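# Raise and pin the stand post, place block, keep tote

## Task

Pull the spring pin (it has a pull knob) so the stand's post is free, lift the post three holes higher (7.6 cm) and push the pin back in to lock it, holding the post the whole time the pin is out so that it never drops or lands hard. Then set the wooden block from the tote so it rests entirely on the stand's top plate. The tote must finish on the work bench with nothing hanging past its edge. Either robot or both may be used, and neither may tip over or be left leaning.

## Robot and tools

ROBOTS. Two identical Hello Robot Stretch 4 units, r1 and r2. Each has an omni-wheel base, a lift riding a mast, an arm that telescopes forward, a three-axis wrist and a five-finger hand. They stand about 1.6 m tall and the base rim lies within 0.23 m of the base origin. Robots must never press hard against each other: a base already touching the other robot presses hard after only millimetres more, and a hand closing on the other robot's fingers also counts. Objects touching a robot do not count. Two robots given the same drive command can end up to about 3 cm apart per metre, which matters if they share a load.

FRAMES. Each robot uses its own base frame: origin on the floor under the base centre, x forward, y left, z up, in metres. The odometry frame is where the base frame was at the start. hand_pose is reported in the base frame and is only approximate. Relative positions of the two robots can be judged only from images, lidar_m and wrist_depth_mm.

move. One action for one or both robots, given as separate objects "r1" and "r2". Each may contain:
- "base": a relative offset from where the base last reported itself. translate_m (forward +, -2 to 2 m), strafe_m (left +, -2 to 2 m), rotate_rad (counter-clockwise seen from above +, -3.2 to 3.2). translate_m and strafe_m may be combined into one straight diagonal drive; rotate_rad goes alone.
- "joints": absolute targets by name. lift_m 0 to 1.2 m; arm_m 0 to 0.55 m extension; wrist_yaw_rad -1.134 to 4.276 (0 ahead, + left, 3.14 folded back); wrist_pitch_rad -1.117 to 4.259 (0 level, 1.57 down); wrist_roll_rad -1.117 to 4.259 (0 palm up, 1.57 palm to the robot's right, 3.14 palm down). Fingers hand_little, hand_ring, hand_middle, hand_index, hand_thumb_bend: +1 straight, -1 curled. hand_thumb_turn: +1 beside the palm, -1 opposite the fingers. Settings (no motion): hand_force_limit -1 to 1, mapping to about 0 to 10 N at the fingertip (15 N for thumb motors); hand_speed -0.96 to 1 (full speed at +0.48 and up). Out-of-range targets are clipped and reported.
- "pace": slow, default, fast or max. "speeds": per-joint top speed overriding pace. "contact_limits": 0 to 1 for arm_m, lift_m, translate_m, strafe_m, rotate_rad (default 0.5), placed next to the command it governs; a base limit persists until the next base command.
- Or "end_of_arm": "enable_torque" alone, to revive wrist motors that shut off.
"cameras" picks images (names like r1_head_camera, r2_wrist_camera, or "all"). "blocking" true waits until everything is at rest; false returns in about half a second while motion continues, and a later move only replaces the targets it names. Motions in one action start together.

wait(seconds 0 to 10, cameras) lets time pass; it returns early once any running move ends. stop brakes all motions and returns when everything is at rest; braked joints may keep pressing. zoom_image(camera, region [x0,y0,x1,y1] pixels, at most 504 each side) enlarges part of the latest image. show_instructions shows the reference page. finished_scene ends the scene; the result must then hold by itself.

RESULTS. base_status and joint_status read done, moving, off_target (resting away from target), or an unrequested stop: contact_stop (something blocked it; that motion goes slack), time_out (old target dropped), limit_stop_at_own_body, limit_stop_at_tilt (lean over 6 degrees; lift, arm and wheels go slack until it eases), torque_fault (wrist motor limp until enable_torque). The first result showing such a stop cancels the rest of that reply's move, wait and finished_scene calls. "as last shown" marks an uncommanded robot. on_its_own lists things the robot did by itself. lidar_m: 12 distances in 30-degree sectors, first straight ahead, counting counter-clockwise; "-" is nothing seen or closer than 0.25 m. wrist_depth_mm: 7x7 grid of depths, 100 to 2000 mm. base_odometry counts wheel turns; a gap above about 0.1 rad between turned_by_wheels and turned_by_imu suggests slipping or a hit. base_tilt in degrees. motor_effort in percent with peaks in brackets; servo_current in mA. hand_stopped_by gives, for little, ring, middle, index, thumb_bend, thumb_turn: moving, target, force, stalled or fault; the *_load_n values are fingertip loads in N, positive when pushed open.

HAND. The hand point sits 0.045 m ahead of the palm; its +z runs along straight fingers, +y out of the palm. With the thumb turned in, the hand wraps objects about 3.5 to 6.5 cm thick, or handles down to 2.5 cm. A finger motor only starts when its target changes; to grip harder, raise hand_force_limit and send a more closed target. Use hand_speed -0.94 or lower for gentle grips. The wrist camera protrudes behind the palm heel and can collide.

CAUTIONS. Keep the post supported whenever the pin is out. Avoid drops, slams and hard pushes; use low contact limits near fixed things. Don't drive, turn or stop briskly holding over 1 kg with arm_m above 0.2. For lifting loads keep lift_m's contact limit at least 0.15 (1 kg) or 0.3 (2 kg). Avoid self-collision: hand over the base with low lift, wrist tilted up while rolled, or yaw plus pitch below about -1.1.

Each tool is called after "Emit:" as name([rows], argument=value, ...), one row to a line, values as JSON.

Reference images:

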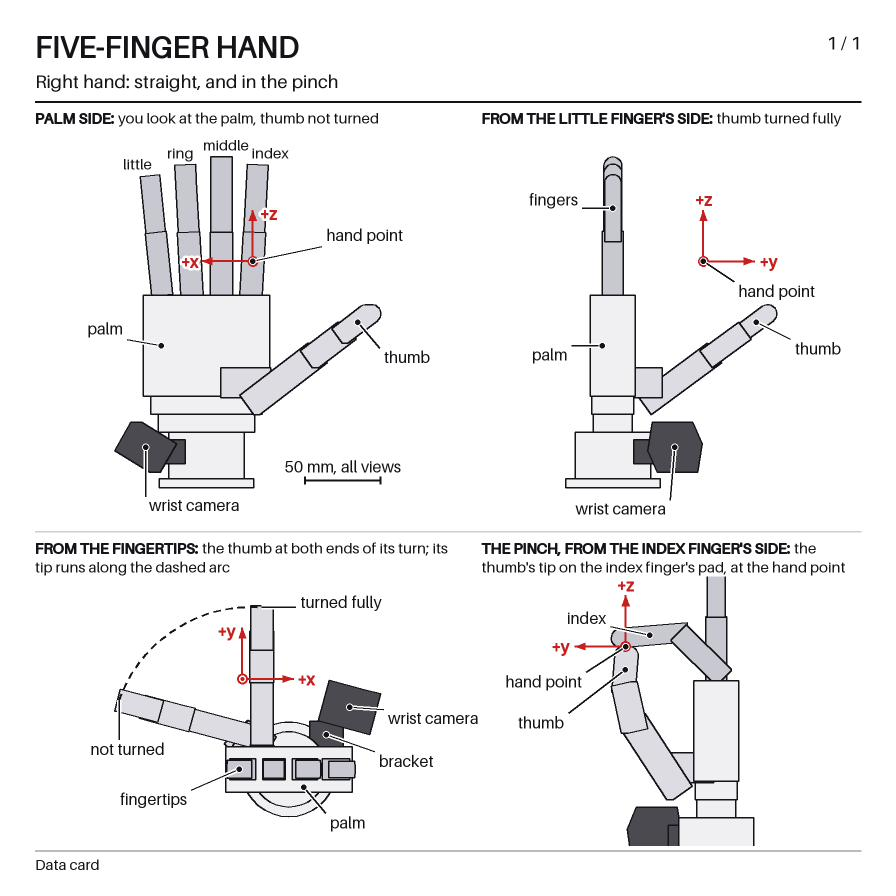

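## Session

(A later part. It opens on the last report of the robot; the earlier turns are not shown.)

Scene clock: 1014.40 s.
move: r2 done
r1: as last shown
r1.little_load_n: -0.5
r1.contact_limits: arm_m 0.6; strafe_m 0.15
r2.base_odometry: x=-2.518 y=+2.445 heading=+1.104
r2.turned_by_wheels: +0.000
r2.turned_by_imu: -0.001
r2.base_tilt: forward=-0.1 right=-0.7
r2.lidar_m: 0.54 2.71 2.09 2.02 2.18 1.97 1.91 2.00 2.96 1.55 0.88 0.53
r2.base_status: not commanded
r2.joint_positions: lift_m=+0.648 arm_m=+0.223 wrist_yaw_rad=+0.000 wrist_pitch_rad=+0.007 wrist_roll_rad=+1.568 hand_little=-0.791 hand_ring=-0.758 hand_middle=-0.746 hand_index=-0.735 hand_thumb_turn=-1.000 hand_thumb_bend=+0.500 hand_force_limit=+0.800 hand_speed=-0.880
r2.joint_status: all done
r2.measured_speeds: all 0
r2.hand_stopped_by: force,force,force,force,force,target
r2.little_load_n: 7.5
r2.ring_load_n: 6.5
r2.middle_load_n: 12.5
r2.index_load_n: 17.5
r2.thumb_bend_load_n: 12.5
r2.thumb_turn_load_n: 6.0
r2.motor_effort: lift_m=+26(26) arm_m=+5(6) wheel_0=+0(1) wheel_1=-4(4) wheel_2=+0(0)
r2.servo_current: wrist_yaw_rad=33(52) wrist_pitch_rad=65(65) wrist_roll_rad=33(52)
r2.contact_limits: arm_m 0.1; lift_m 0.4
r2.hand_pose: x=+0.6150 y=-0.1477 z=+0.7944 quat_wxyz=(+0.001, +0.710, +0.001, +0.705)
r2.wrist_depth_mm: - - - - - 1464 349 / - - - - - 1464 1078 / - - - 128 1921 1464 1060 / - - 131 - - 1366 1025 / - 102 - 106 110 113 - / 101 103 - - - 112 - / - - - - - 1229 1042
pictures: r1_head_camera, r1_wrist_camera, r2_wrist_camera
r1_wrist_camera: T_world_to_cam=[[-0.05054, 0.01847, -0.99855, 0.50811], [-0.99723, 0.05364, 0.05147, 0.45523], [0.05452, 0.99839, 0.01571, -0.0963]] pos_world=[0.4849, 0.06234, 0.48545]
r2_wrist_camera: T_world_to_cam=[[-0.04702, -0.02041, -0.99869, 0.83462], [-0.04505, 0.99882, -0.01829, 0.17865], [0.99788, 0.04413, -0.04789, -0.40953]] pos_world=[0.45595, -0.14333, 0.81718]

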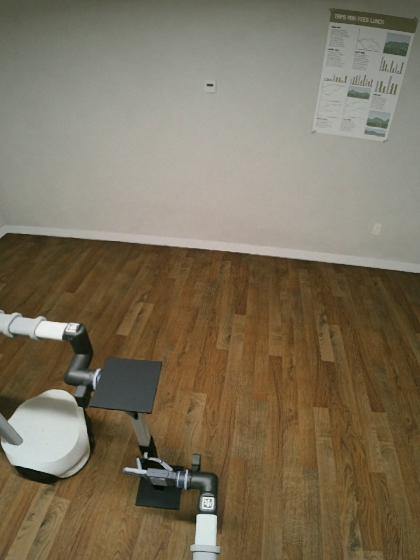

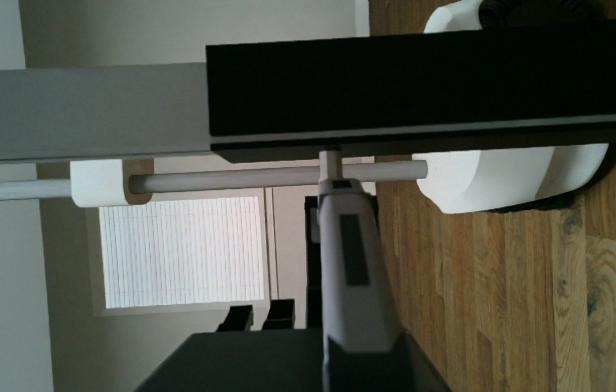

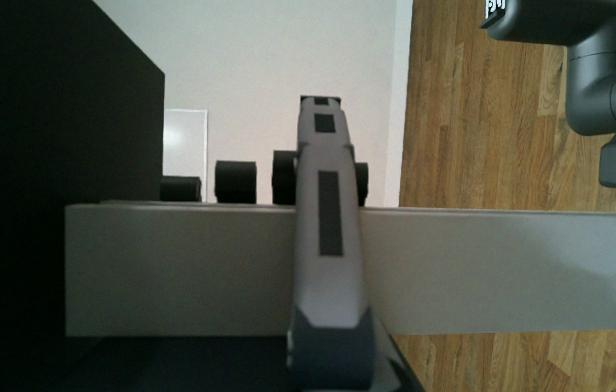

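Emit:
move(r2={"joints":{"lift_m":0.653},"pace":"slow","contact_limits":{"lift_m":0.4}}, cameras=["r1_wrist_camera","r2_wrist_camera"])

Emit:
zoom_image(camera="r1_wrist_camera", region=[290, 130, 390, 280])

Scene clock: 1036.07 s.
move: r2 done
r1: as last shown
r1.little_load_n: 0.0
r1.index_load_n: 9.5
r1.contact_limits: arm_m 0.6; strafe_m 0.15
r2.base_odometry: x=-2.518 y=+2.445 heading=+1.104
r2.turned_by_wheels: +0.000
r2.turned_by_imu: -0.001
r2.base_tilt: forward=-0.1 right=-0.7
r2.lidar_m: 0.55 2.73 2.10 2.04 2.17 1.99 1.93 1.99 2.97 1.56 0.87 0.53
r2.base_status: not commanded
r2.joint_positions: lift_m=+0.652 arm_m=+0.223 wrist_yaw_rad=+0.000 wrist_pitch_rad=+0.011 wrist_roll_rad=+1.568 hand_little=-0.791 hand_ring=-0.758 hand_middle=-0.746 hand_index=-0.735 hand_thumb_turn=-1.000 hand_thumb_bend=+0.500 hand_force_limit=+0.800 hand_speed=-0.880
r2.joint_status: all done
r2.measured_speeds: all 0
r2.hand_stopped_by: force,force,force,force,force,target
r2.little_load_n: 5.5
r2.ring_load_n: 5.5
r2.middle_load_n: 13.0
r2.index_load_n: 20.5
r2.thumb_bend_load_n: 12.0
r2.thumb_turn_load_n: 6.0
r2.motor_effort: lift_m=+28(29) arm_m=+5(5) wheel_0=+0(1) wheel_1=-4(4) wheel_2=+0(0)
r2.servo_current: wrist_yaw_rad=46(52) wrist_pitch_rad=72(85) wrist_roll_rad=33(46)
r2.contact_limits: arm_m 0.1; lift_m 0.4
r2.hand_pose: x=+0.6148 y=-0.1477 z=+0.7974 quat_wxyz=(+0.001, +0.711, +0.001, +0.703)
r2.wrist_depth_mm: - - - - - 1430 353 / - - - - - 1430 1060 / - - - 128 1863 1430 1042 / - - 131 - - 1336 1060 / - 102 - 106 110 113 - / 101 102 - - - 113 - / - - - - - 1255 1025
r1_wrist_camera: T_world_to_cam=[[-0.05054, 0.01847, -0.99855, 0.50811], [-0.99723, 0.05364, 0.05147, 0.45523], [0.05452, 0.99839, 0.01571, -0.0963]] pos_world=[0.4849, 0.06234, 0.48545]
r2_wrist_camera: T_world_to_cam=[[-0.05082, -0.02048, -0.9985, 0.83977], [-0.04512, 0.99882, -0.01819, 0.17866], [0.99769, 0.04413, -0.05168, -0.40616]] pos_world=[0.45596, -0.14333, 0.82077]

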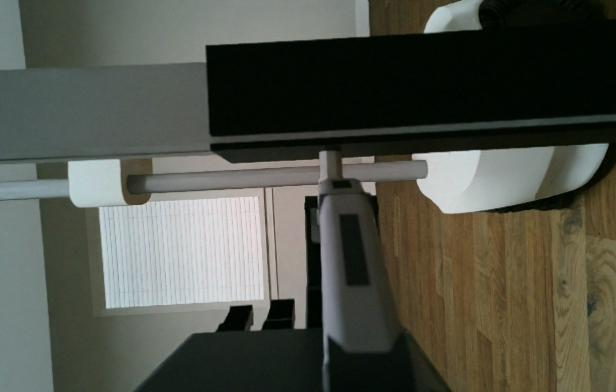

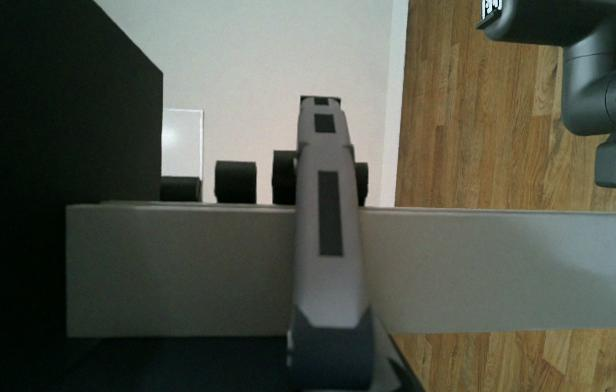

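Scaled by 3.360.

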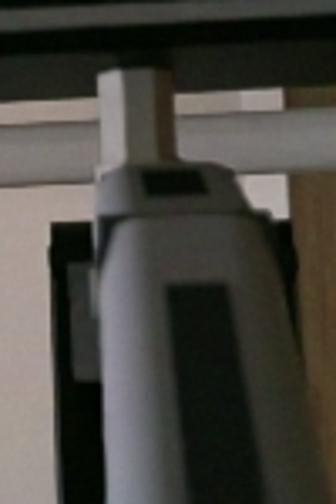

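Emit:
move(r2={"joints":{"lift_m":0.6535},"pace":"slow"}, cameras=["r1_head_camera","r2_head_camera"])

Emit:
zoom_image(camera="r1_head_camera", region=[130, 400, 180, 470])

Emit:
zoom_image(camera="r1_head_camera", region=[80, 340, 230, 540])

Emit:
zoom_image(camera="r2_head_camera", region=[210, 340, 330, 500])

Scene clock: 1051.93 s.
move: r2 done
r1: as last shown
r1.middle_load_n: 12.0
r1.index_load_n: 10.0
r1.contact_limits: arm_m 0.6; strafe_m 0.15
r2.base_odometry: x=-2.518 y=+2.445 heading=+1.104
r2.turned_by_wheels: +0.000
r2.turned_by_imu: -0.001
r2.base_tilt: forward=-0.1 right=-0.7
r2.lidar_m: 0.56 2.73 2.10 2.04 2.17 1.99 1.93 2.01 2.96 1.57 0.87 0.54
r2.base_status: not commanded
r2.joint_positions: lift_m=+0.653 arm_m=+0.223 wrist_yaw_rad=+0.000 wrist_pitch_rad=+0.011 wrist_roll_rad=+1.568 hand_little=-0.791 hand_ring=-0.758 hand_middle=-0.746 hand_index=-0.735 hand_thumb_turn=-1.000 hand_thumb_bend=+0.500 hand_force_limit=+0.800 hand_speed=-0.880
r2.joint_status: all done
r2.measured_speeds: all 0
r2.hand_stopped_by: force,force,force,force,force,target
r2.little_load_n: 5.0
r2.ring_load_n: 6.0
r2.middle_load_n: 13.0
r2.index_load_n: 20.5
r2.thumb_bend_load_n: 12.0
r2.thumb_turn_load_n: 6.0
r2.motor_effort: lift_m=+29(31) arm_m=+5(5) wheel_0=+0(1) wheel_1=-4(5) wheel_2=+0(1)
r2.servo_current: wrist_yaw_rad=46(52) wrist_pitch_rad=78(85) wrist_roll_rad=39(52)
r2.contact_limits: arm_m 0.1
r2.hand_pose: x=+0.6148 y=-0.1477 z=+0.7977 quat_wxyz=(+0.001, +0.711, +0.001, +0.703)
r2.wrist_depth_mm: - - - - - 1430 351 / - - - - - 1430 1060 / - - - 128 1863 1397 1060 / - - 131 - - 1366 1042 / - 102 - 106 111 114 - / 101 102 - - 112 113 - / - - - - - 1229 1025

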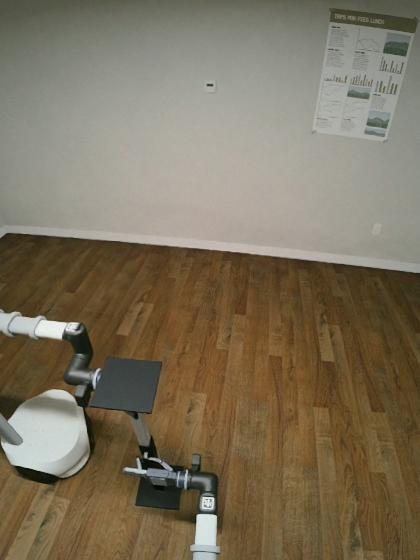

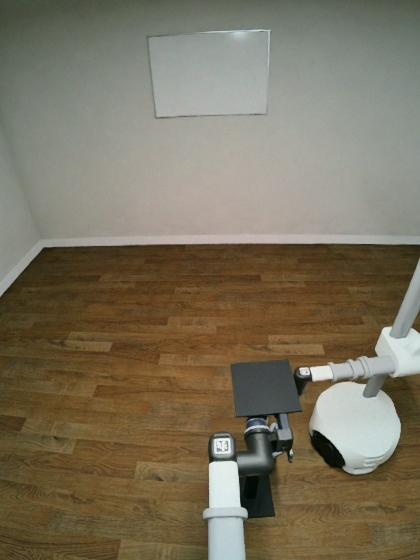

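Scaled by 7.200 from the camera's image (finer frame: 1200x1600).

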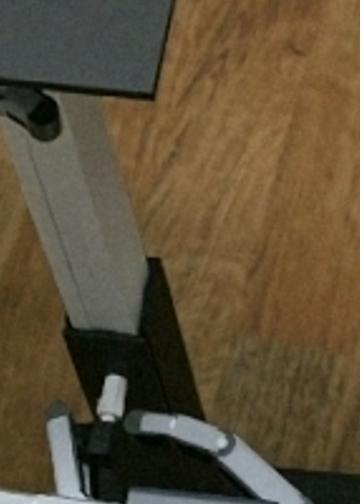

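Scaled by 2.520 from the camera's image (finer frame: 1200x1600).

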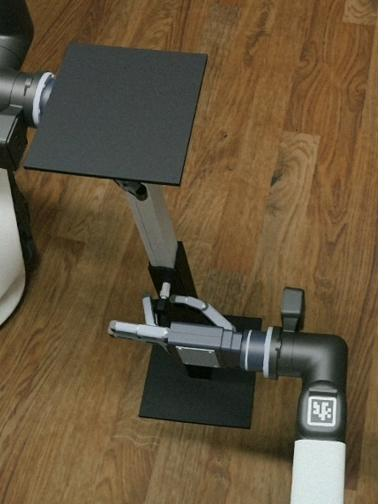

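Scaled by 3.150 from the camera's image (finer frame: 1200x1600).

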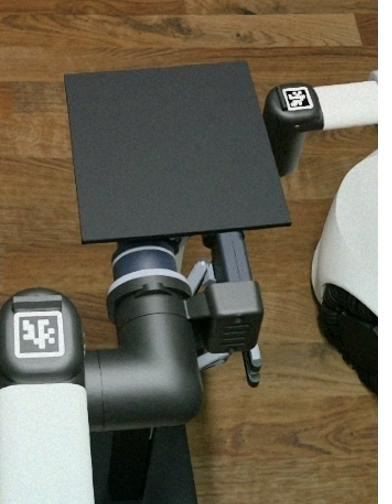

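Emit:
move(r1={"joints":{"arm_m":0.167},"pace":"slow","contact_limits":{"arm_m":0.7}}, cameras=["r1_wrist_camera"])

Emit:
zoom_image(camera="r1_wrist_camera", region=[290, 130, 390, 280])

Scene clock: 1138.87 s.
move: r1 done
r1.base_odometry: x=+1.523 y=-0.060 heading=-0.762
r1.turned_by_wheels: +0.000
r1.turned_by_imu: +0.001
r1.base_tilt: forward=+0.1 right=-0.9
r1.lidar_m: 2.60 0.48 0.82 2.72 2.98 0.99 0.96 2.58 1.99 1.94 2.11 2.65
r1.base_status: not commanded
r1.joint_positions: lift_m=+0.314 arm_m=+0.167 wrist_yaw_rad=+1.566 wrist_pitch_rad=+0.003 wrist_roll_rad=+1.569 hand_little=+1.000 hand_ring=+1.000 hand_middle=+0.104 hand_index=+0.016 hand_thumb_turn=-1.000 hand_thumb_bend=+0.006 hand_force_limit=+1.000 hand_speed=-0.880
r1.joint_status: all done
r1.measured_speeds: all 0
r1.hand_stopped_by: target,target,force,force,target,target
r1.little_load_n: 0.0
r1.ring_load_n: 0.0
r1.middle_load_n: 6.5
r1.index_load_n: 4.5
r1.thumb_bend_load_n: 10.5
r1.thumb_turn_load_n: 1.5
r1.motor_effort: lift_m=+23(23) arm_m=-9(13) wheel_0=+4(5) wheel_1=-2(2) wheel_2=+5(6)
r1.servo_current: wrist_yaw_rad=33(65) wrist_pitch_rad=39(52) wrist_roll_rad=39(46)
r1.contact_limits: arm_m 0.7; strafe_m 0.15
r1.hand_pose: x=+0.4869 y=+0.2207 z=+0.4606 quat_wxyz=(-0.498, +0.501, +0.500, +0.501)
r1.wrist_depth_mm: - - - - 1808 - - / 159 159 - - - - - / 172 158 174 180 176 569 574 / - - - 831 798 661 627 / - - - - - 946 683 / - - - - - 917 699 / - - - - - - 699
r2: as last shown
r2.ring_load_n: 5.5
r2.contact_limits: arm_m 0.1
r1_wrist_camera: T_world_to_cam=[[-0.05075, 0.0182, -0.99855, 0.50806], [-0.9972, 0.05405, 0.05166, 0.45191], [0.05491, 0.99837, 0.01541, -0.09607]] pos_world=[0.4817, 0.06224, 0.48545]

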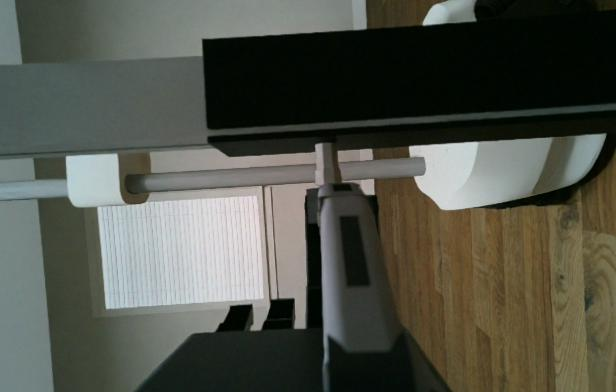

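Scaled by 3.360.

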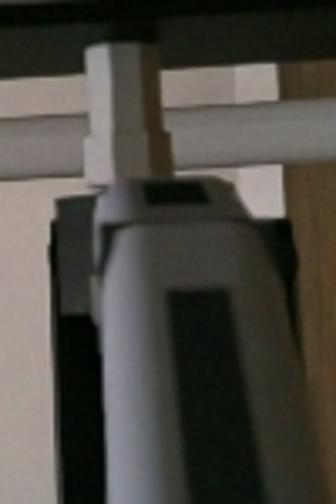

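Emit:
move(r2={"joints":{"lift_m":0.66},"pace":"slow","contact_limits":{"lift_m":0.5}}, cameras=["r1_head_camera","r2_wrist_camera"])

Emit:
zoom_image(camera="r1_head_camera", region=[80, 340, 230, 540])

Emit:
zoom_image(camera="r1_head_camera", region=[130, 400, 180, 470])

Scene clock: 1165.87 s.
move: r2 done
r1: as last shown
r1.middle_load_n: 6.0
r1.index_load_n: 5.0
r1.motor_effort: lift_m=+23(23) arm_m=-9(9) wheel_0=+4(4) wheel_1=-2(2) wheel_2=+5(5)
r1.contact_limits: arm_m 0.7; strafe_m 0.15
r2.base_odometry: x=-2.518 y=+2.445 heading=+1.104
r2.turned_by_wheels: +0.000
r2.turned_by_imu: -0.001
r2.base_tilt: forward=+0.0 right=-0.8
r2.lidar_m: 0.55 2.73 2.10 2.04 2.19 1.97 1.94 2.01 2.96 1.57 0.87 0.53
r2.base_status: not commanded
r2.joint_positions: lift_m=+0.659 arm_m=+0.223 wrist_yaw_rad=+0.000 wrist_pitch_rad=+0.014 wrist_roll_rad=+1.568 hand_little=-0.791 hand_ring=-0.758 hand_middle=-0.746 hand_index=-0.735 hand_thumb_turn=-1.000 hand_thumb_bend=+0.500 hand_force_limit=+0.800 hand_speed=-0.880
r2.joint_status: all done
r2.measured_speeds: all 0
r2.hand_stopped_by: force,force,force,force,force,target
r2.little_load_n: 3.0
r2.ring_load_n: 4.5
r2.middle_load_n: 12.5
r2.index_load_n: 21.5
r2.thumb_bend_load_n: 12.5
r2.thumb_turn_load_n: 6.0
r2.motor_effort: lift_m=+30(31) arm_m=+5(6) wheel_0=+0(1) wheel_1=-4(5) wheel_2=+0(1)
r2.servo_current: wrist_yaw_rad=33(46) wrist_pitch_rad=85(91) wrist_roll_rad=39(46)
r2.contact_limits: arm_m 0.1; lift_m 0.5
r2.hand_pose: x=+0.6147 y=-0.1477 z=+0.8036 quat_wxyz=(+0.001, +0.712, +0.001, +0.702)
r2.wrist_depth_mm: - - - - - 1430 357 / - - - - - 1430 1060 / - - - 128 1863 1430 1042 / - 101 130 - - 1366 1008 / - 102 - 106 111 114 - / - 101 - - 112 113 - / - - - - - 1229 1025
r2_wrist_camera: T_world_to_cam=[[-0.05393, -0.02042, -0.99834, 0.84774], [-0.04518, 0.99882, -0.01799, 0.17864], [0.99752, 0.04413, -0.05479, -0.40308]] pos_world=[0.45586, -0.14333, 0.82746]

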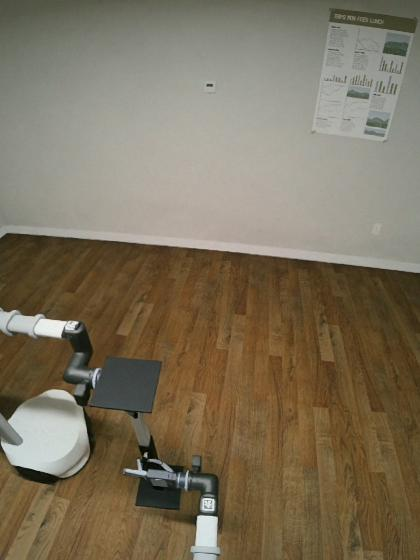

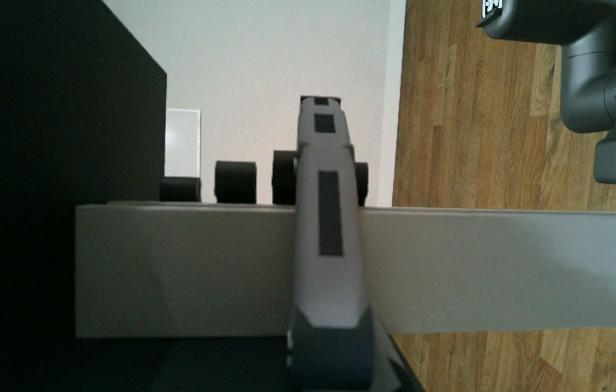

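Scaled by 2.520 from the camera's image (finer frame: 1200x1600).

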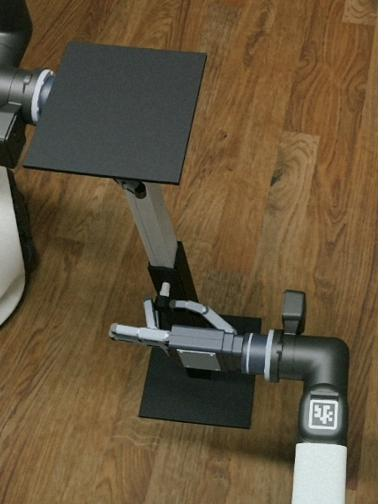

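Scaled by 7.200 from the camera's image (finer frame: 1200x1600).

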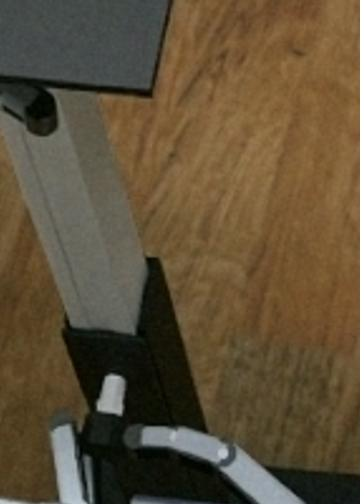

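Emit:
move(r2={"joints":{"lift_m":0.665},"pace":"slow","contact_limits":{"lift_m":0.5}}, cameras=["r2_wrist_camera","r1_wrist_camera"])

Emit:
zoom_image(camera="r2_wrist_camera", region=[0, 0, 300, 392])

Emit:
zoom_image(camera="r1_wrist_camera", region=[270, 110, 390, 290])

Scene clock: 1183.00 s.
move: r2 done
r1: as last shown
r1.index_load_n: 4.5
r1.contact_limits: arm_m 0.7; strafe_m 0.15
r2.base_odometry: x=-2.518 y=+2.445 heading=+1.104
r2.turned_by_wheels: +0.000
r2.turned_by_imu: -0.001
r2.base_tilt: forward=-0.1 right=-0.7
r2.lidar_m: 0.57 2.74 2.09 2.04 2.18 1.98 1.93 2.00 2.96 1.56 0.88 0.54
r2.base_status: not commanded
r2.joint_positions: lift_m=+0.664 arm_m=+0.223 wrist_yaw_rad=+0.000 wrist_pitch_rad=+0.014 wrist_roll_rad=+1.568 hand_little=-0.791 hand_ring=-0.758 hand_middle=-0.746 hand_index=-0.735 hand_thumb_turn=-1.000 hand_thumb_bend=+0.500 hand_force_limit=+0.800 hand_speed=-0.880
r2.joint_status: all done
r2.measured_speeds: all 0
r2.hand_stopped_by: force,force,force,force,force,target
r2.little_load_n: 3.0
r2.ring_load_n: 4.5
r2.middle_load_n: 13.0
r2.index_load_n: 23.0
r2.thumb_bend_load_n: 11.5
r2.thumb_turn_load_n: 6.0
r2.motor_effort: lift_m=+34(35) arm_m=+4(6) wheel_0=+0(0) wheel_1=-4(5) wheel_2=+0(0)
r2.servo_current: wrist_yaw_rad=39(59) wrist_pitch_rad=91(91) wrist_roll_rad=39(46)
r2.contact_limits: arm_m 0.1; lift_m 0.5
r2.hand_pose: x=+0.6148 y=-0.1477 z=+0.8081 quat_wxyz=(+0.001, +0.712, +0.001, +0.702)
r2.wrist_depth_mm: - - - - - 1430 357 / - - - - - 1430 1060 / - - - 128 1808 1430 1042 / - 101 130 - - 1366 1008 / - 102 - 106 111 114 - / - 101 - - 112 114 - / - - - - - 1229 1025
pictures: r1_wrist_camera, r2_wrist_camera
r1_wrist_camera: T_world_to_cam=[[-0.05075, 0.0182, -0.99855, 0.50806], [-0.9972, 0.05405, 0.05166, 0.45191], [0.05491, 0.99837, 0.01541, -0.09607]] pos_world=[0.4817, 0.06224, 0.48545]
r2_wrist_camera: T_world_to_cam=[[-0.05413, -0.02043, -0.99833, 0.85241], [-0.04518, 0.99882, -0.01799, 0.17872], [0.99751, 0.04413, -0.05499, -0.40265]] pos_world=[0.45586, -0.14333, 0.83206]

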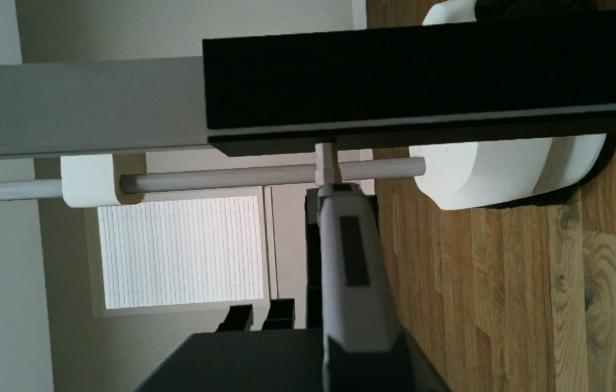

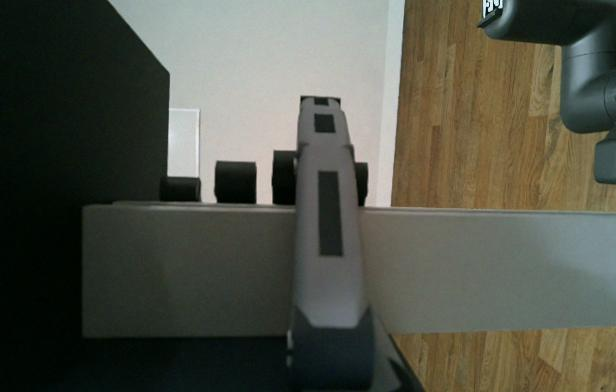

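Scaled by 1.286.

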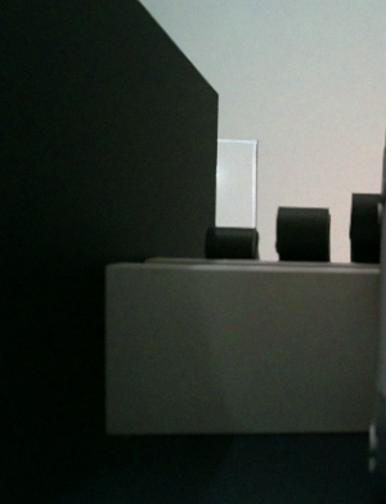

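Scaled by 2.800.

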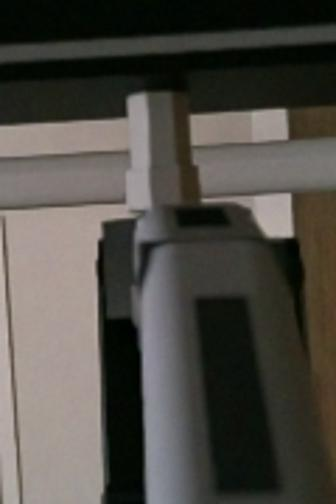

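Emit:
move(r1={"joints":{"hand_index":1,"hand_middle":1,"hand_thumb_bend":1.0,"hand_speed":0.2}})

Emit:
move(r1={"base":{"strafe_m":-0.10},"joints":{"arm_m":0.10}})

Emit:
move(r1={"joints":{"wrist_roll_rad":0.0,"lift_m":0.2565}})

Emit:
move(r1={"joints":{"arm_m":0.213},"pace":"slow"}, cameras=["r1_wrist_camera","r1_head_camera"])

Emit:
zoom_image(camera="r1_head_camera", region=[80, 390, 230, 560])

Scene clock: 1296.20 s.
move: r1 done
r1.base_odometry: x=+1.523 y=-0.060 heading=-0.762
r1.turned_by_wheels: +0.000
r1.turned_by_imu: +0.002
r1.base_tilt: forward=+0.0 right=-0.9
r1.lidar_m: 2.61 0.48 0.81 2.72 2.98 0.97 0.96 2.58 1.99 1.95 2.06 2.64
r1.base_status: not commanded
r1.joint_positions: lift_m=+0.314 arm_m=+0.167 wrist_yaw_rad=+1.567 wrist_pitch_rad=+0.003 wrist_roll_rad=+1.569 hand_little=+1.000 hand_ring=+1.000 hand_middle=+1.000 hand_index=+1.000 hand_thumb_turn=-1.000 hand_thumb_bend=+1.000 hand_force_limit=+1.000 hand_speed=+0.200
r1.joint_status: all done
r1.measured_speeds: all 0
r1.hand_stopped_by: target,target,target,target,target,target
r1.little_load_n: 0.0
r1.ring_load_n: 0.0
r1.middle_load_n: 0.0
r1.index_load_n: 0.0
r1.thumb_bend_load_n: 0.0
r1.thumb_turn_load_n: 0.0
r1.motor_effort: lift_m=+22(23) arm_m=-5(9) wheel_0=+3(4) wheel_1=-1(2) wheel_2=+1(5)
r1.servo_current: wrist_yaw_rad=52(59) wrist_pitch_rad=39(52) wrist_roll_rad=33(39)
r1.contact_limits: arm_m 0.7; strafe_m 0.15
r1.hand_pose: x=+0.4865 y=+0.2208 z=+0.4606 quat_wxyz=(-0.498, +0.501, +0.500, +0.501)
r1.wrist_depth_mm: - - - - - - - / 156 156 154 - - - - / - - 809 185 175 569 569 / - - - - - 654 647 / - - - - - 976 691 / - - - - - 917 707 / - - - - - - 715
r2: as last shown
r2.middle_load_n: 13.5
r2.index_load_n: 22.5
r2.contact_limits: arm_m 0.1; lift_m 0.5
pictures: none

Scene clock: 1297.67 s.
move: r1 done
r1.base_odometry: x=+1.454 y=-0.132 heading=-0.762
r1.turned_by_wheels: +0.000
r1.turned_by_imu: +0.000
r1.base_tilt: forward=+0.1 right=-0.9
r1.lidar_m: 2.59 0.52 0.85 2.82 1.27 1.00 0.99 2.44 1.92 1.84 2.01 2.64
r1.base_status: done
r1.joint_positions: lift_m=+0.314 arm_m=+0.100 wrist_yaw_rad=+1.568 wrist_pitch_rad=+0.003 wrist_roll_rad=+1.569 hand_little=+1.000 hand_ring=+1.000 hand_middle=+1.000 hand_index=+1.000 hand_thumb_turn=-1.000 hand_thumb_bend=+1.000 hand_force_limit=+1.000 hand_speed=+0.200
r1.joint_status: all done
r1.measured_speeds: all 0
r1.hand_stopped_by: target,target,target,target,target,target
r1.little_load_n: 0.0
r1.ring_load_n: 0.0
r1.middle_load_n: 0.0
r1.index_load_n: 0.0
r1.thumb_bend_load_n: 0.0
r1.thumb_turn_load_n: 0.0
r1.motor_effort: lift_m=+22(22) arm_m=-6(9) wheel_0=+0(10) wheel_1=+2(10) wheel_2=+0(2)
r1.servo_current: wrist_yaw_rad=39(59) wrist_pitch_rad=26(46) wrist_roll_rad=26(39)
r1.hand_pose: x=+0.4194 y=+0.2209 z=+0.4606 quat_wxyz=(-0.498, +0.501, +0.501, +0.500)
r1.wrist_depth_mm: 263 260 260 - - - - / 410 741 - 268 759 647 640 / 917 904 - - - 699 668 / - - - - - 960 691 / - - - - - 976 683 / - - - - - 931 707 / - - - - - - 723
r2: as last shown
r2.turned_by_imu: +0.000
r2.lidar_m: 0.55 2.73 2.10 2.04 2.17 1.99 1.92 2.01 2.96 1.57 1.04 0.55
r2.middle_load_n: 13.0
r2.index_load_n: 23.0
r2.contact_limits: arm_m 0.1; lift_m 0.5
r2.wrist_depth_mm: - - - - - 1336 407 / - - - - - 1430 424 / - - - 128 1808 1397 1008 / - 101 130 - - 1336 1008 / - 102 - 106 111 114 - / - 101 - - 112 114 - / - - - - - 1229 1025
pictures: none

Scene clock: 1299.17 s.
move: r1 done
r1.base_odometry: x=+1.454 y=-0.132 heading=-0.762
r1.turned_by_wheels: +0.000
r1.turned_by_imu: +0.001
r1.base_tilt: forward=+0.1 right=-0.9
r1.lidar_m: 2.59 0.52 0.87 2.83 1.28 1.00 0.99 2.43 1.90 1.85 1.99 2.65
r1.base_status: not commanded
r1.joint_positions: lift_m=+0.257 arm_m=+0.100 wrist_yaw_rad=+1.568 wrist_pitch_rad=+0.003 wrist_roll_rad=+0.002 hand_little=+1.000 hand_ring=+1.000 hand_middle=+1.000 hand_index=+1.000 hand_thumb_turn=-1.000 hand_thumb_bend=+1.000 hand_force_limit=+1.000 hand_speed=+0.200
r1.joint_status: all done
r1.measured_speeds: all 0
r1.hand_stopped_by: target,target,target,target,target,target
r1.little_load_n: 0.0
r1.ring_load_n: 0.0
r1.middle_load_n: 0.0
r1.index_load_n: 0.0
r1.thumb_bend_load_n: 0.0
r1.thumb_turn_load_n: 0.0
r1.motor_effort: lift_m=+17(24) arm_m=-5(7) wheel_0=+0(0) wheel_1=+2(2) wheel_2=+0(1)
r1.servo_current: wrist_yaw_rad=33(52) wrist_pitch_rad=46(52) wrist_roll_rad=26(98)
r1.hand_pose: x=+0.3901 y=+0.2213 z=+0.4943 quat_wxyz=(+0.000, +0.002, +0.708, +0.706)
r1.wrist_depth_mm: - - - - - - 251 / - - - - - - 248 / - - - - - - 250 / - - - - - - 243 / - - - - - - - / - 1863 1863 1863 - 866 246 / 1255 1205 - - - - 241
r2: as last shown
r2.thumb_bend_load_n: 12.0
r2.contact_limits: arm_m 0.1; lift_m 0.5
r2.wrist_depth_mm: - - - - - 1430 436 / - - - - - 1430 496 / - - - 128 1808 1430 1060 / - 101 130 - - 1336 1008 / - 102 - 106 111 114 - / - 101 - - 112 113 - / - - - - - 1229 1008
pictures: none

Scene clock: 1301.57 s.
move: r1 done
r1.base_odometry: x=+1.454 y=-0.132 heading=-0.762
r1.turned_by_wheels: +0.000
r1.turned_by_imu: +0.001
r1.base_tilt: forward=+0.1 right=-0.9
r1.lidar_m: 2.60 0.52 0.88 2.83 1.27 1.00 0.98 2.44 1.91 1.86 1.98 2.64
r1.base_status: not commanded
r1.joint_positions: lift_m=+0.257 arm_m=+0.213 wrist_yaw_rad=+1.568 wrist_pitch_rad=+0.003 wrist_roll_rad=+0.002 hand_little=+1.000 hand_ring=+1.000 hand_middle=+1.000 hand_index=+1.000 hand_thumb_turn=-1.000 hand_thumb_bend=+1.000 hand_force_limit=+1.000 hand_speed=+0.200
r1.joint_status: all done
r1.measured_speeds: all 0
r1.hand_stopped_by: target,target,target,target,target,target
r1.little_load_n: 0.0
r1.ring_load_n: 0.0
r1.middle_load_n: 0.0
r1.index_load_n: 0.0
r1.thumb_bend_load_n: 0.0
r1.thumb_turn_load_n: 0.0
r1.motor_effort: lift_m=+17(18) arm_m=+6(9) wheel_0=+0(0) wheel_1=+2(2) wheel_2=+0(1)
r1.servo_current: wrist_yaw_rad=39(65) wrist_pitch_rad=26(59) wrist_roll_rad=33(46)
r1.hand_pose: x=+0.5028 y=+0.2213 z=+0.4943 quat_wxyz=(+0.000, +0.002, +0.708, +0.706)
r1.wrist_depth_mm: - - - - 253 - - / - - - - 252 - - / - - - - 251 - - / - - - - - - - / - - - - - - - / - 1863 1756 1921 - 1661 1499 / 1281 1229 - - - - 1042
r2: as last shown
r2.turned_by_imu: -0.001
r2.contact_limits: arm_m 0.1; lift_m 0.5
r2.wrist_depth_mm: - - - - - 1430 1008 / - - - - - 477 462 / - - - 128 1863 1430 427 / - 101 130 - - 1336 960 / - 102 - 106 111 114 - / - 101 - - 112 114 - / - - - - - 1229 1025
pictures: r1_head_camera, r1_wrist_camera
r1_wrist_camera: T_world_to_cam=[[0.99831, 0.01794, -0.05518, -0.45119], [-0.05596, 0.04633, -0.99736, 0.51305], [-0.01534, 0.99877, 0.04725, -0.07859]] pos_world=[0.47793, 0.06282, 0.49051]

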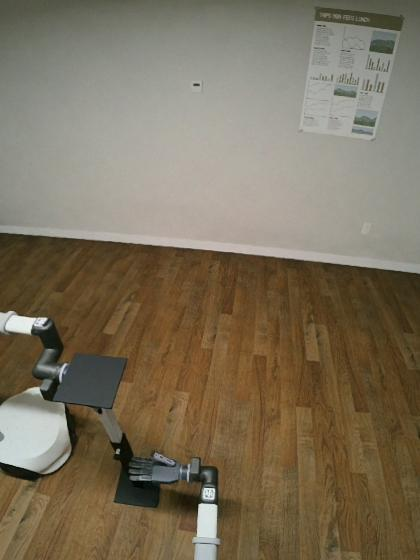

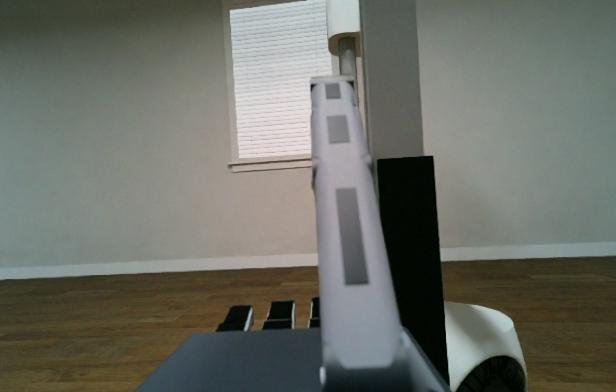

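Scaled by 2.965 from the camera's image (finer frame: 1200x1600).

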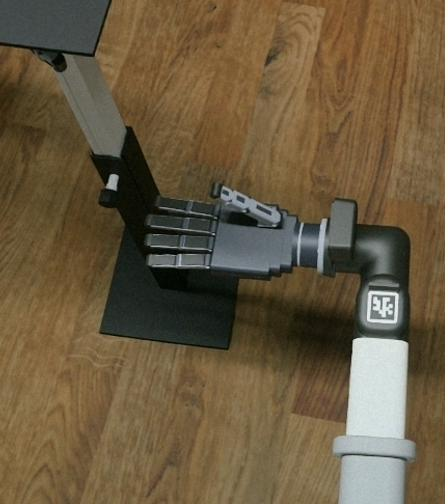

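Emit:
move(r1={"joints":{"arm_m":0.2195},"pace":"slow"})

Emit:
move(r1={"base":{"strafe_m":0.06},"pace":"slow","contact_limits":{"strafe_m":0.15}}, cameras=["r1_wrist_camera","r1_head_camera"])

Emit:
zoom_image(camera="r1_head_camera", region=[80, 390, 230, 560])

Emit:
zoom_image(camera="r1_wrist_camera", region=[240, 50, 460, 330])

Scene clock: 1340.77 s.
move: r1 done
r1.base_odometry: x=+1.454 y=-0.132 heading=-0.762
r1.turned_by_wheels: +0.000
r1.turned_by_imu: +0.001
r1.base_tilt: forward=+0.1 right=-0.8
r1.lidar_m: 2.59 0.52 0.89 2.82 1.29 0.99 0.99 2.44 1.90 1.85 1.99 2.65
r1.base_status: not commanded
r1.joint_positions: lift_m=+0.257 arm_m=+0.219 wrist_yaw_rad=+1.568 wrist_pitch_rad=+0.003 wrist_roll_rad=+0.002 hand_little=+1.000 hand_ring=+1.000 hand_middle=+1.000 hand_index=+1.000 hand_thumb_turn=-1.000 hand_thumb_bend=+1.000 hand_force_limit=+1.000 hand_speed=+0.200
r1.joint_status: all done
r1.measured_speeds: all 0
r1.hand_stopped_by: target,target,target,target,target,target
r1.little_load_n: 0.0
r1.ring_load_n: 0.0
r1.middle_load_n: 0.0
r1.index_load_n: 0.0
r1.thumb_bend_load_n: 0.0
r1.thumb_turn_load_n: 0.0
r1.motor_effort: lift_m=+17(17) arm_m=+6(9) wheel_0=+0(0) wheel_1=+2(2) wheel_2=+0(0)
r1.servo_current: wrist_yaw_rad=46(52) wrist_pitch_rad=33(52) wrist_roll_rad=33(39)
r1.hand_pose: x=+0.5093 y=+0.2213 z=+0.4943 quat_wxyz=(+0.000, +0.002, +0.708, +0.706)
r1.wrist_depth_mm: - - - - 253 - - / - - - - 252 - - / - - - - - - - / - - - - - - - / - - - - - - - / - 1863 1808 1921 - 1661 1499 / 1255 1229 - - - - 1042
r2: as last shown
r2.thumb_bend_load_n: 11.5
r2.contact_limits: arm_m 0.1; lift_m 0.5
pictures: none

Scene clock: 1342.17 s.
move: r1 contact_stop
r1.base_odometry: x=+1.482 y=-0.102 heading=-0.828
r1.turned_by_wheels: -0.066
r1.turned_by_imu: -0.066
r1.base_tilt: forward=+0.1 right=-0.9
r1.lidar_m: 2.60 0.50 0.65 2.79 2.98 0.99 0.99 2.65 1.99 1.90 1.99 2.68
r1.base_status: strafe_m contact_stop (by the wheels' count: +0.041 of +0.060)
r1.joint_positions: lift_m=+0.257 arm_m=+0.219 wrist_yaw_rad=+1.569 wrist_pitch_rad=+0.003 wrist_roll_rad=+0.002 hand_little=+1.000 hand_ring=+1.000 hand_middle=+1.000 hand_index=+1.000 hand_thumb_turn=-1.000 hand_thumb_bend=+1.000 hand_force_limit=+1.000 hand_speed=+0.200
r1.joint_status: not commanded
r1.measured_speeds: all 0
r1.hand_stopped_by: target,target,target,target,target,target
r1.little_load_n: 0.0
r1.ring_load_n: 0.0
r1.middle_load_n: 0.0
r1.index_load_n: 0.0
r1.thumb_bend_load_n: 0.0
r1.thumb_turn_load_n: 0.0
r1.on_its_own: the wheels are slack since a contact_stop
r1.motor_effort: lift_m=+17(18) arm_m=+5(7) wheel_0=+0(19) wheel_1=+0(9) wheel_2=+0(14)
r1.servo_current: wrist_yaw_rad=39(59) wrist_pitch_rad=33(52) wrist_roll_rad=33(39)
r1.contact_limits: strafe_m 0.15
r1.hand_pose: x=+0.5092 y=+0.2214 z=+0.4943 quat_wxyz=(+0.000, +0.001, +0.708, +0.706)
r1.wrist_depth_mm: - - - - 247 - - / - - - - - - - / - - - - - - - / - - - - - - - / - - - - - - - / - 1921 1756 1863 - 1708 1464 / 1255 1205 - - - - 1025
r2: as last shown
r2.turned_by_imu: +0.000
r2.ring_load_n: 4.0
r2.middle_load_n: 13.5
r2.index_load_n: 22.5
r2.contact_limits: arm_m 0.1; lift_m 0.5
r2.wrist_depth_mm: - - - - - 1430 960 / - - - - - 1430 445 / - - - 128 1863 1430 452 / - 101 130 - - 1336 917 / - 102 - 106 111 114 - / - 101 - - 112 113 - / - - - - - 1229 1025
pictures: r1_head_camera, r1_wrist_camera
r1_wrist_camera: T_world_to_cam=[[0.9983, 0.01904, -0.05505, -0.45781], [-0.05588, 0.04627, -0.99736, 0.51338], [-0.01644, 0.99875, 0.04725, -0.07805]] pos_world=[0.48443, 0.06291, 0.49051]

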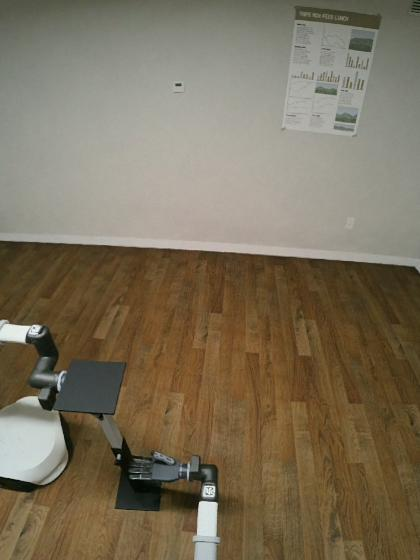

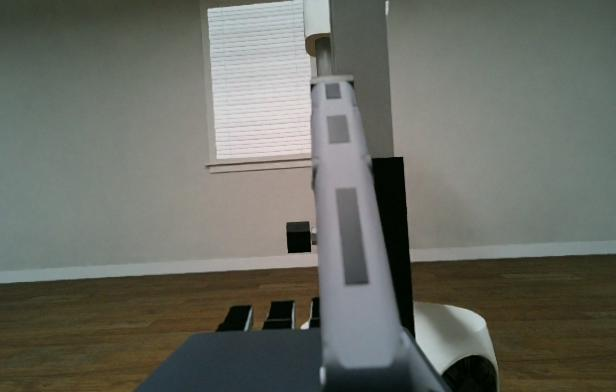

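Scaled by 2.965 from the camera's image (finer frame: 1200x1600).

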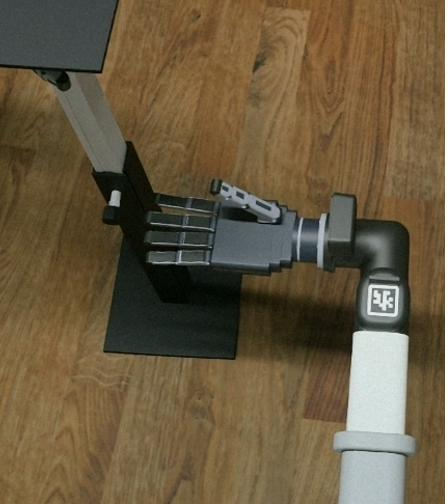

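Scaled by 1.800.

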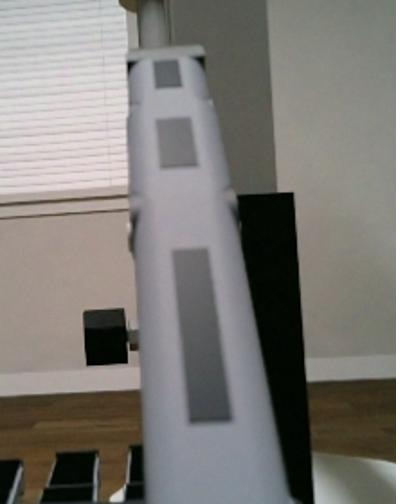

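Emit:
move(r1={"base":{"strafe_m":-0.045},"pace":"slow"})

Emit:
move(r1={"base":{"rotate_rad":0.066},"pace":"slow"}, cameras=["r1_wrist_camera","r1_head_camera"])

Emit:
zoom_image(camera="r1_head_camera", region=[80, 390, 230, 560])

Emit:
zoom_image(camera="r1_wrist_camera", region=[240, 50, 460, 330])

Scene clock: 1359.80 s.
move: r1 done
r1.base_odometry: x=+1.449 y=-0.132 heading=-0.828
r1.turned_by_wheels: +0.000
r1.turned_by_imu: +0.000
r1.base_tilt: forward=+0.1 right=-0.8
r1.lidar_m: 2.61 0.52 0.60 2.82 3.02 1.00 0.97 2.58 1.93 1.83 1.95 2.68
r1.base_status: done
r1.joint_positions: lift_m=+0.257 arm_m=+0.219 wrist_yaw_rad=+1.569 wrist_pitch_rad=+0.003 wrist_roll_rad=+0.002 hand_little=+1.000 hand_ring=+1.000 hand_middle=+1.000 hand_index=+1.000 hand_thumb_turn=-1.000 hand_thumb_bend=+1.000 hand_force_limit=+1.000 hand_speed=+0.200
r1.joint_status: not commanded
r1.measured_speeds: all 0
r1.hand_stopped_by: target,target,target,target,target,target
r1.little_load_n: 0.0
r1.ring_load_n: 0.0
r1.middle_load_n: 0.0
r1.index_load_n: 0.0
r1.thumb_bend_load_n: 0.0
r1.thumb_turn_load_n: 0.0
r1.motor_effort: lift_m=+18(18) arm_m=+4(5) wheel_0=+3(7) wheel_1=-3(10) wheel_2=+0(2)
r1.servo_current: wrist_yaw_rad=46(59) wrist_pitch_rad=46(52) wrist_roll_rad=33(46)
r1.hand_pose: x=+0.5092 y=+0.2214 z=+0.4943 quat_wxyz=(+0.000, +0.001, +0.708, +0.706)
r1.wrist_depth_mm: - - - - - - - / - - - - - - - / - - - - - - - / - - - - - - - / - - - - - - - / - 1808 1808 1921 - 1661 1464 / 1229 1255 - - - - 1008
r2: as last shown
r2.turned_by_imu: -0.001
r2.little_load_n: 2.5
r2.ring_load_n: 4.5
r2.middle_load_n: 13.0
r2.index_load_n: 23.0
r2.contact_limits: arm_m 0.1; lift_m 0.5
r2.wrist_depth_mm: - - - - - 1537 1060 / - - - - - 492 917 / - - - 128 1863 1430 462 / - 101 130 - - 1308 931 / - 102 - 106 111 114 - / - 101 - - 112 114 - / - - - - - 1229 1025
pictures: none

Scene clock: 1360.60 s.
move: r1 done
r1.base_odometry: x=+1.449 y=-0.132 heading=-0.762
r1.turned_by_wheels: +0.065
r1.turned_by_imu: +0.067
r1.base_tilt: forward=+0.1 right=-0.9
r1.lidar_m: 2.60 0.53 0.86 2.83 1.26 1.00 0.98 2.44 1.91 1.85 1.99 2.63
r1.base_status: done
r1.joint_positions: lift_m=+0.257 arm_m=+0.219 wrist_yaw_rad=+1.569 wrist_pitch_rad=+0.003 wrist_roll_rad=+0.002 hand_little=+1.000 hand_ring=+1.000 hand_middle=+1.000 hand_index=+1.000 hand_thumb_turn=-1.000 hand_thumb_bend=+1.000 hand_force_limit=+1.000 hand_speed=+0.200
r1.joint_status: not commanded
r1.measured_speeds: all 0
r1.hand_stopped_by: target,target,target,target,target,target
r1.little_load_n: 0.0
r1.ring_load_n: 0.0
r1.middle_load_n: 0.0
r1.index_load_n: 0.0
r1.thumb_bend_load_n: 0.0
r1.thumb_turn_load_n: 0.0
r1.motor_effort: lift_m=+18(18) arm_m=+5(5) wheel_0=-2(6) wheel_1=-2(7) wheel_2=-3(7)
r1.servo_current: wrist_yaw_rad=52(59) wrist_pitch_rad=39(46) wrist_roll_rad=26(39)
r1.hand_pose: x=+0.5092 y=+0.2214 z=+0.4943 quat_wxyz=(+0.000, +0.001, +0.708, +0.706)
r1.wrist_depth_mm: - - - - 257 - - / - - - - 254 - - / - - - - - - - / - - - - - - - / - - - - - - - / - 1921 1808 1863 - 1756 1499 / 1255 1205 - - - - 1025
r2.base_odometry: x=-2.518 y=+2.445 heading=+1.104
r2.turned_by_wheels: +0.000
r2.turned_by_imu: +0.000
r2.base_tilt: forward=-0.1 right=-0.7
r2.lidar_m: 0.55 2.72 2.08 2.03 2.19 1.98 1.93 2.03 2.95 1.56 1.06 0.52
r2.base_status: not commanded
r2.joint_positions: lift_m=+0.664 arm_m=+0.223 wrist_yaw_rad=+0.000 wrist_pitch_rad=+0.014 wrist_roll_rad=+1.568 hand_little=-0.791 hand_ring=-0.758 hand_middle=-0.746 hand_index=-0.735 hand_thumb_turn=-1.000 hand_thumb_bend=+0.500 hand_force_limit=+0.800 hand_speed=-0.880
r2.joint_status: not commanded
r2.measured_speeds: all 0
r2.hand_stopped_by: force,force,force,force,force,target
r2.little_load_n: 3.0
r2.ring_load_n: 4.5
r2.middle_load_n: 13.0
r2.index_load_n: 23.0
r2.thumb_bend_load_n: 12.0
r2.thumb_turn_load_n: 6.0
r2.motor_effort: lift_m=+35(35) arm_m=+5(5) wheel_0=+0(1) wheel_1=-4(5) wheel_2=+0(0)
r2.servo_current: wrist_yaw_rad=33(52) wrist_pitch_rad=91(98) wrist_roll_rad=39(39)
r2.contact_limits: arm_m 0.1; lift_m 0.5
r2.hand_pose: x=+0.6148 y=-0.1477 z=+0.8081 quat_wxyz=(+0.001, +0.712, +0.001, +0.702)
r2.wrist_depth_mm: - - - - - 1430 1025 / - - - - - 480 469 / - - - 128 1808 1397 433 / - 101 130 - - 1336 991 / - 102 - 106 111 114 - / - 101 - - 112 114 - / - - - - - 1229 1025
pictures: r1_head_camera, r1_wrist_camera
r1_wrist_camera: T_world_to_cam=[[0.9983, 0.01904, -0.05505, -0.45781], [-0.05588, 0.04627, -0.99736, 0.51338], [-0.01644, 0.99875, 0.04725, -0.07805]] pos_world=[0.48443, 0.06291, 0.49051]

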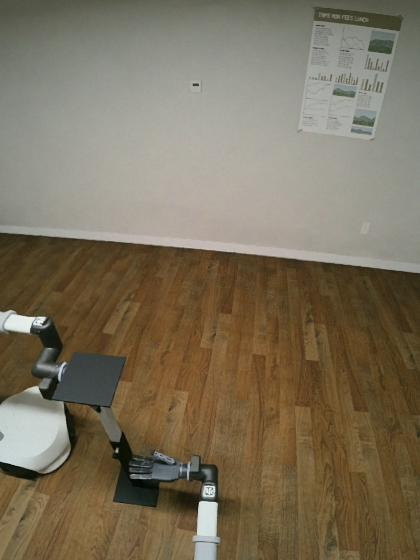

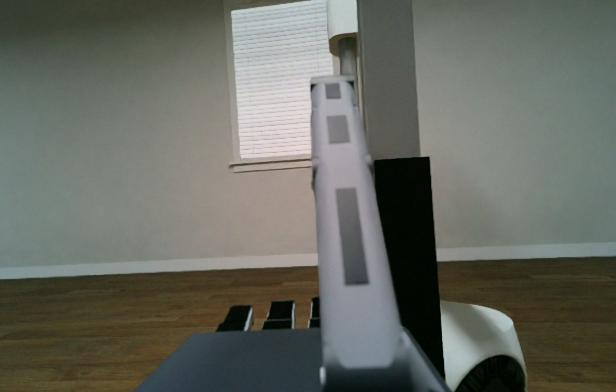

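Scaled by 2.965 from the camera's image (finer frame: 1200x1600).

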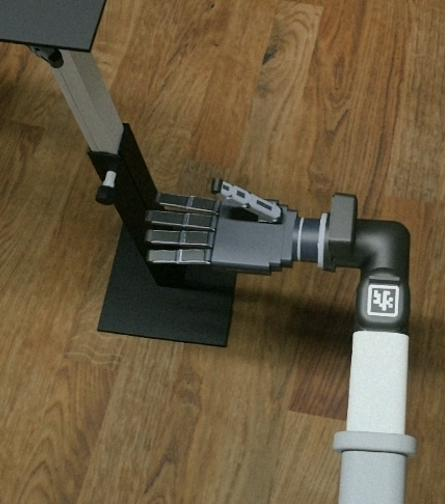

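Scaled by 1.800.

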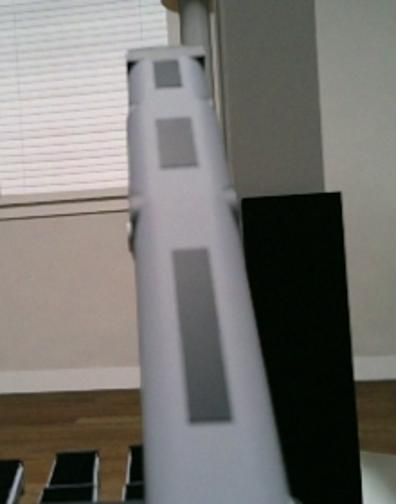

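Emit:
move(cameras=["r1_head_camera","r1_wrist_camera"])

Scene clock: 1468.67 s.
r1.base_odometry: x=+1.449 y=-0.132 heading=-0.762
r1.turned_by_wheels: +0.000
r1.turned_by_imu: +0.001
r1.base_tilt: forward=+0.1 right=-0.9
r1.lidar_m: 2.58 0.53 0.87 2.84 1.28 0.98 0.99 2.43 1.90 1.84 1.99 2.63
r1.base_status: done
r1.joint_positions: lift_m=+0.257 arm_m=+0.219 wrist_yaw_rad=+1.569 wrist_pitch_rad=+0.003 wrist_roll_rad=+0.002 hand_little=+1.000 hand_ring=+1.000 hand_middle=+1.000 hand_index=+1.000 hand_thumb_turn=-1.000 hand_thumb_bend=+1.000 hand_force_limit=+1.000 hand_speed=+0.200
r1.joint_status: not commanded
r1.measured_speeds: all 0
r1.hand_stopped_by: target,target,target,target,target,target
r1.little_load_n: 0.0
r1.ring_load_n: -0.5
r1.middle_load_n: 0.0
r1.index_load_n: 0.0
r1.thumb_bend_load_n: 0.0
r1.thumb_turn_load_n: 0.0
r1.motor_effort: lift_m=+18(18) arm_m=+4(5) wheel_0=-2(6) wheel_1=-2(7) wheel_2=-3(7)
r1.servo_current: wrist_yaw_rad=46(59) wrist_pitch_rad=46(46) wrist_roll_rad=26(39)
r1.hand_pose: x=+0.5092 y=+0.2214 z=+0.4943 quat_wxyz=(+0.000, +0.001, +0.708, +0.706) (m; r1's base frame)
r1.wrist_depth_mm: - - - - 257 - - / - - - - 256 - - / - - - - - - - / - - - - - - - / - - - - - - - / - 1921 1808 1863 - 1661 1464 / 1255 1229 - - - - 1042
r2.base_odometry: x=-2.518 y=+2.445 heading=+1.104
r2.turned_by_wheels: +0.000
r2.turned_by_imu: -0.001
r2.base_tilt: forward=-0.1 right=-0.6
r2.lidar_m: 0.55 2.74 2.08 2.03 2.18 1.99 1.93 2.02 2.97 1.57 1.06 0.54
r2.base_status: not commanded
r2.joint_positions: lift_m=+0.664 arm_m=+0.223 wrist_yaw_rad=+0.000 wrist_pitch_rad=+0.014 wrist_roll_rad=+1.568 hand_little=-0.791 hand_ring=-0.758 hand_middle=-0.746 hand_index=-0.735 hand_thumb_turn=-1.000 hand_thumb_bend=+0.500 hand_force_limit=+0.800 hand_speed=-0.880
r2.joint_status: not commanded
r2.measured_speeds: all 0
r2.hand_stopped_by: force,force,force,force,force,target
r2.little_load_n: 3.0
r2.ring_load_n: 4.5
r2.middle_load_n: 13.0
r2.index_load_n: 23.0
r2.thumb_bend_load_n: 12.0
r2.thumb_turn_load_n: 6.0
r2.motor_effort: lift_m=+35(35) arm_m=+5(5) wheel_0=+0(1) wheel_1=-4(5) wheel_2=+0(0)
r2.servo_current: wrist_yaw_rad=46(52) wrist_pitch_rad=98(98) wrist_roll_rad=33(39)
r2.contact_limits: arm_m 0.1; lift_m 0.5
r2.hand_pose: x=+0.6148 y=-0.1477 z=+0.8081 quat_wxyz=(+0.001, +0.712, +0.001, +0.702) (m; r2's base frame)
r2.wrist_depth_mm: - - - - - 1430 1025 / - - - - - 480 469 / - - - 128 1808 1430 430 / - 101 130 - - 1308 1025 / - 102 - 106 111 114 - / - 101 - - 112 114 - / - - - - - 1229 1025
pictures: r1_head_camera, r1_wrist_camera
camera_calibration:
r1_wrist_camera: T_world_to_cam=[[0.9983, 0.01904, -0.05505, -0.45781], [-0.05588, 0.04627, -0.99736, 0.51338], [-0.01644, 0.99875, 0.04725, -0.07805]] pos_world=[0.48443, 0.06291, 0.49051]

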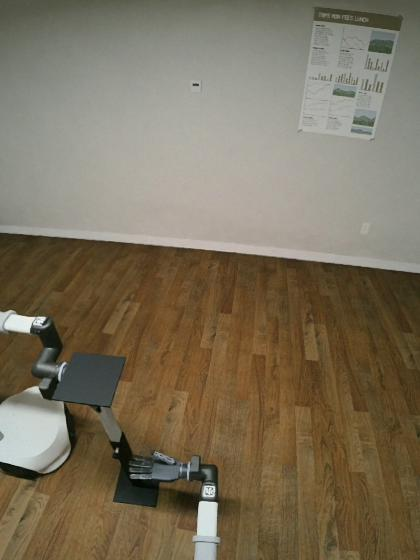

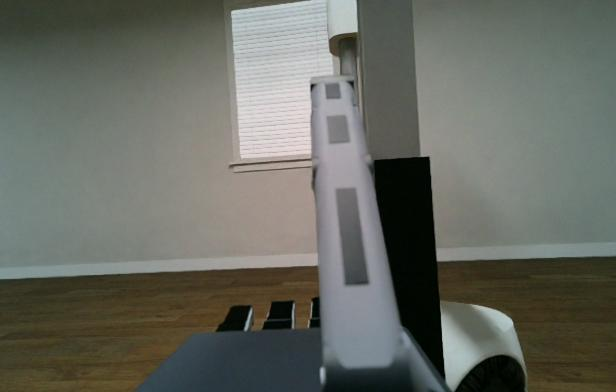

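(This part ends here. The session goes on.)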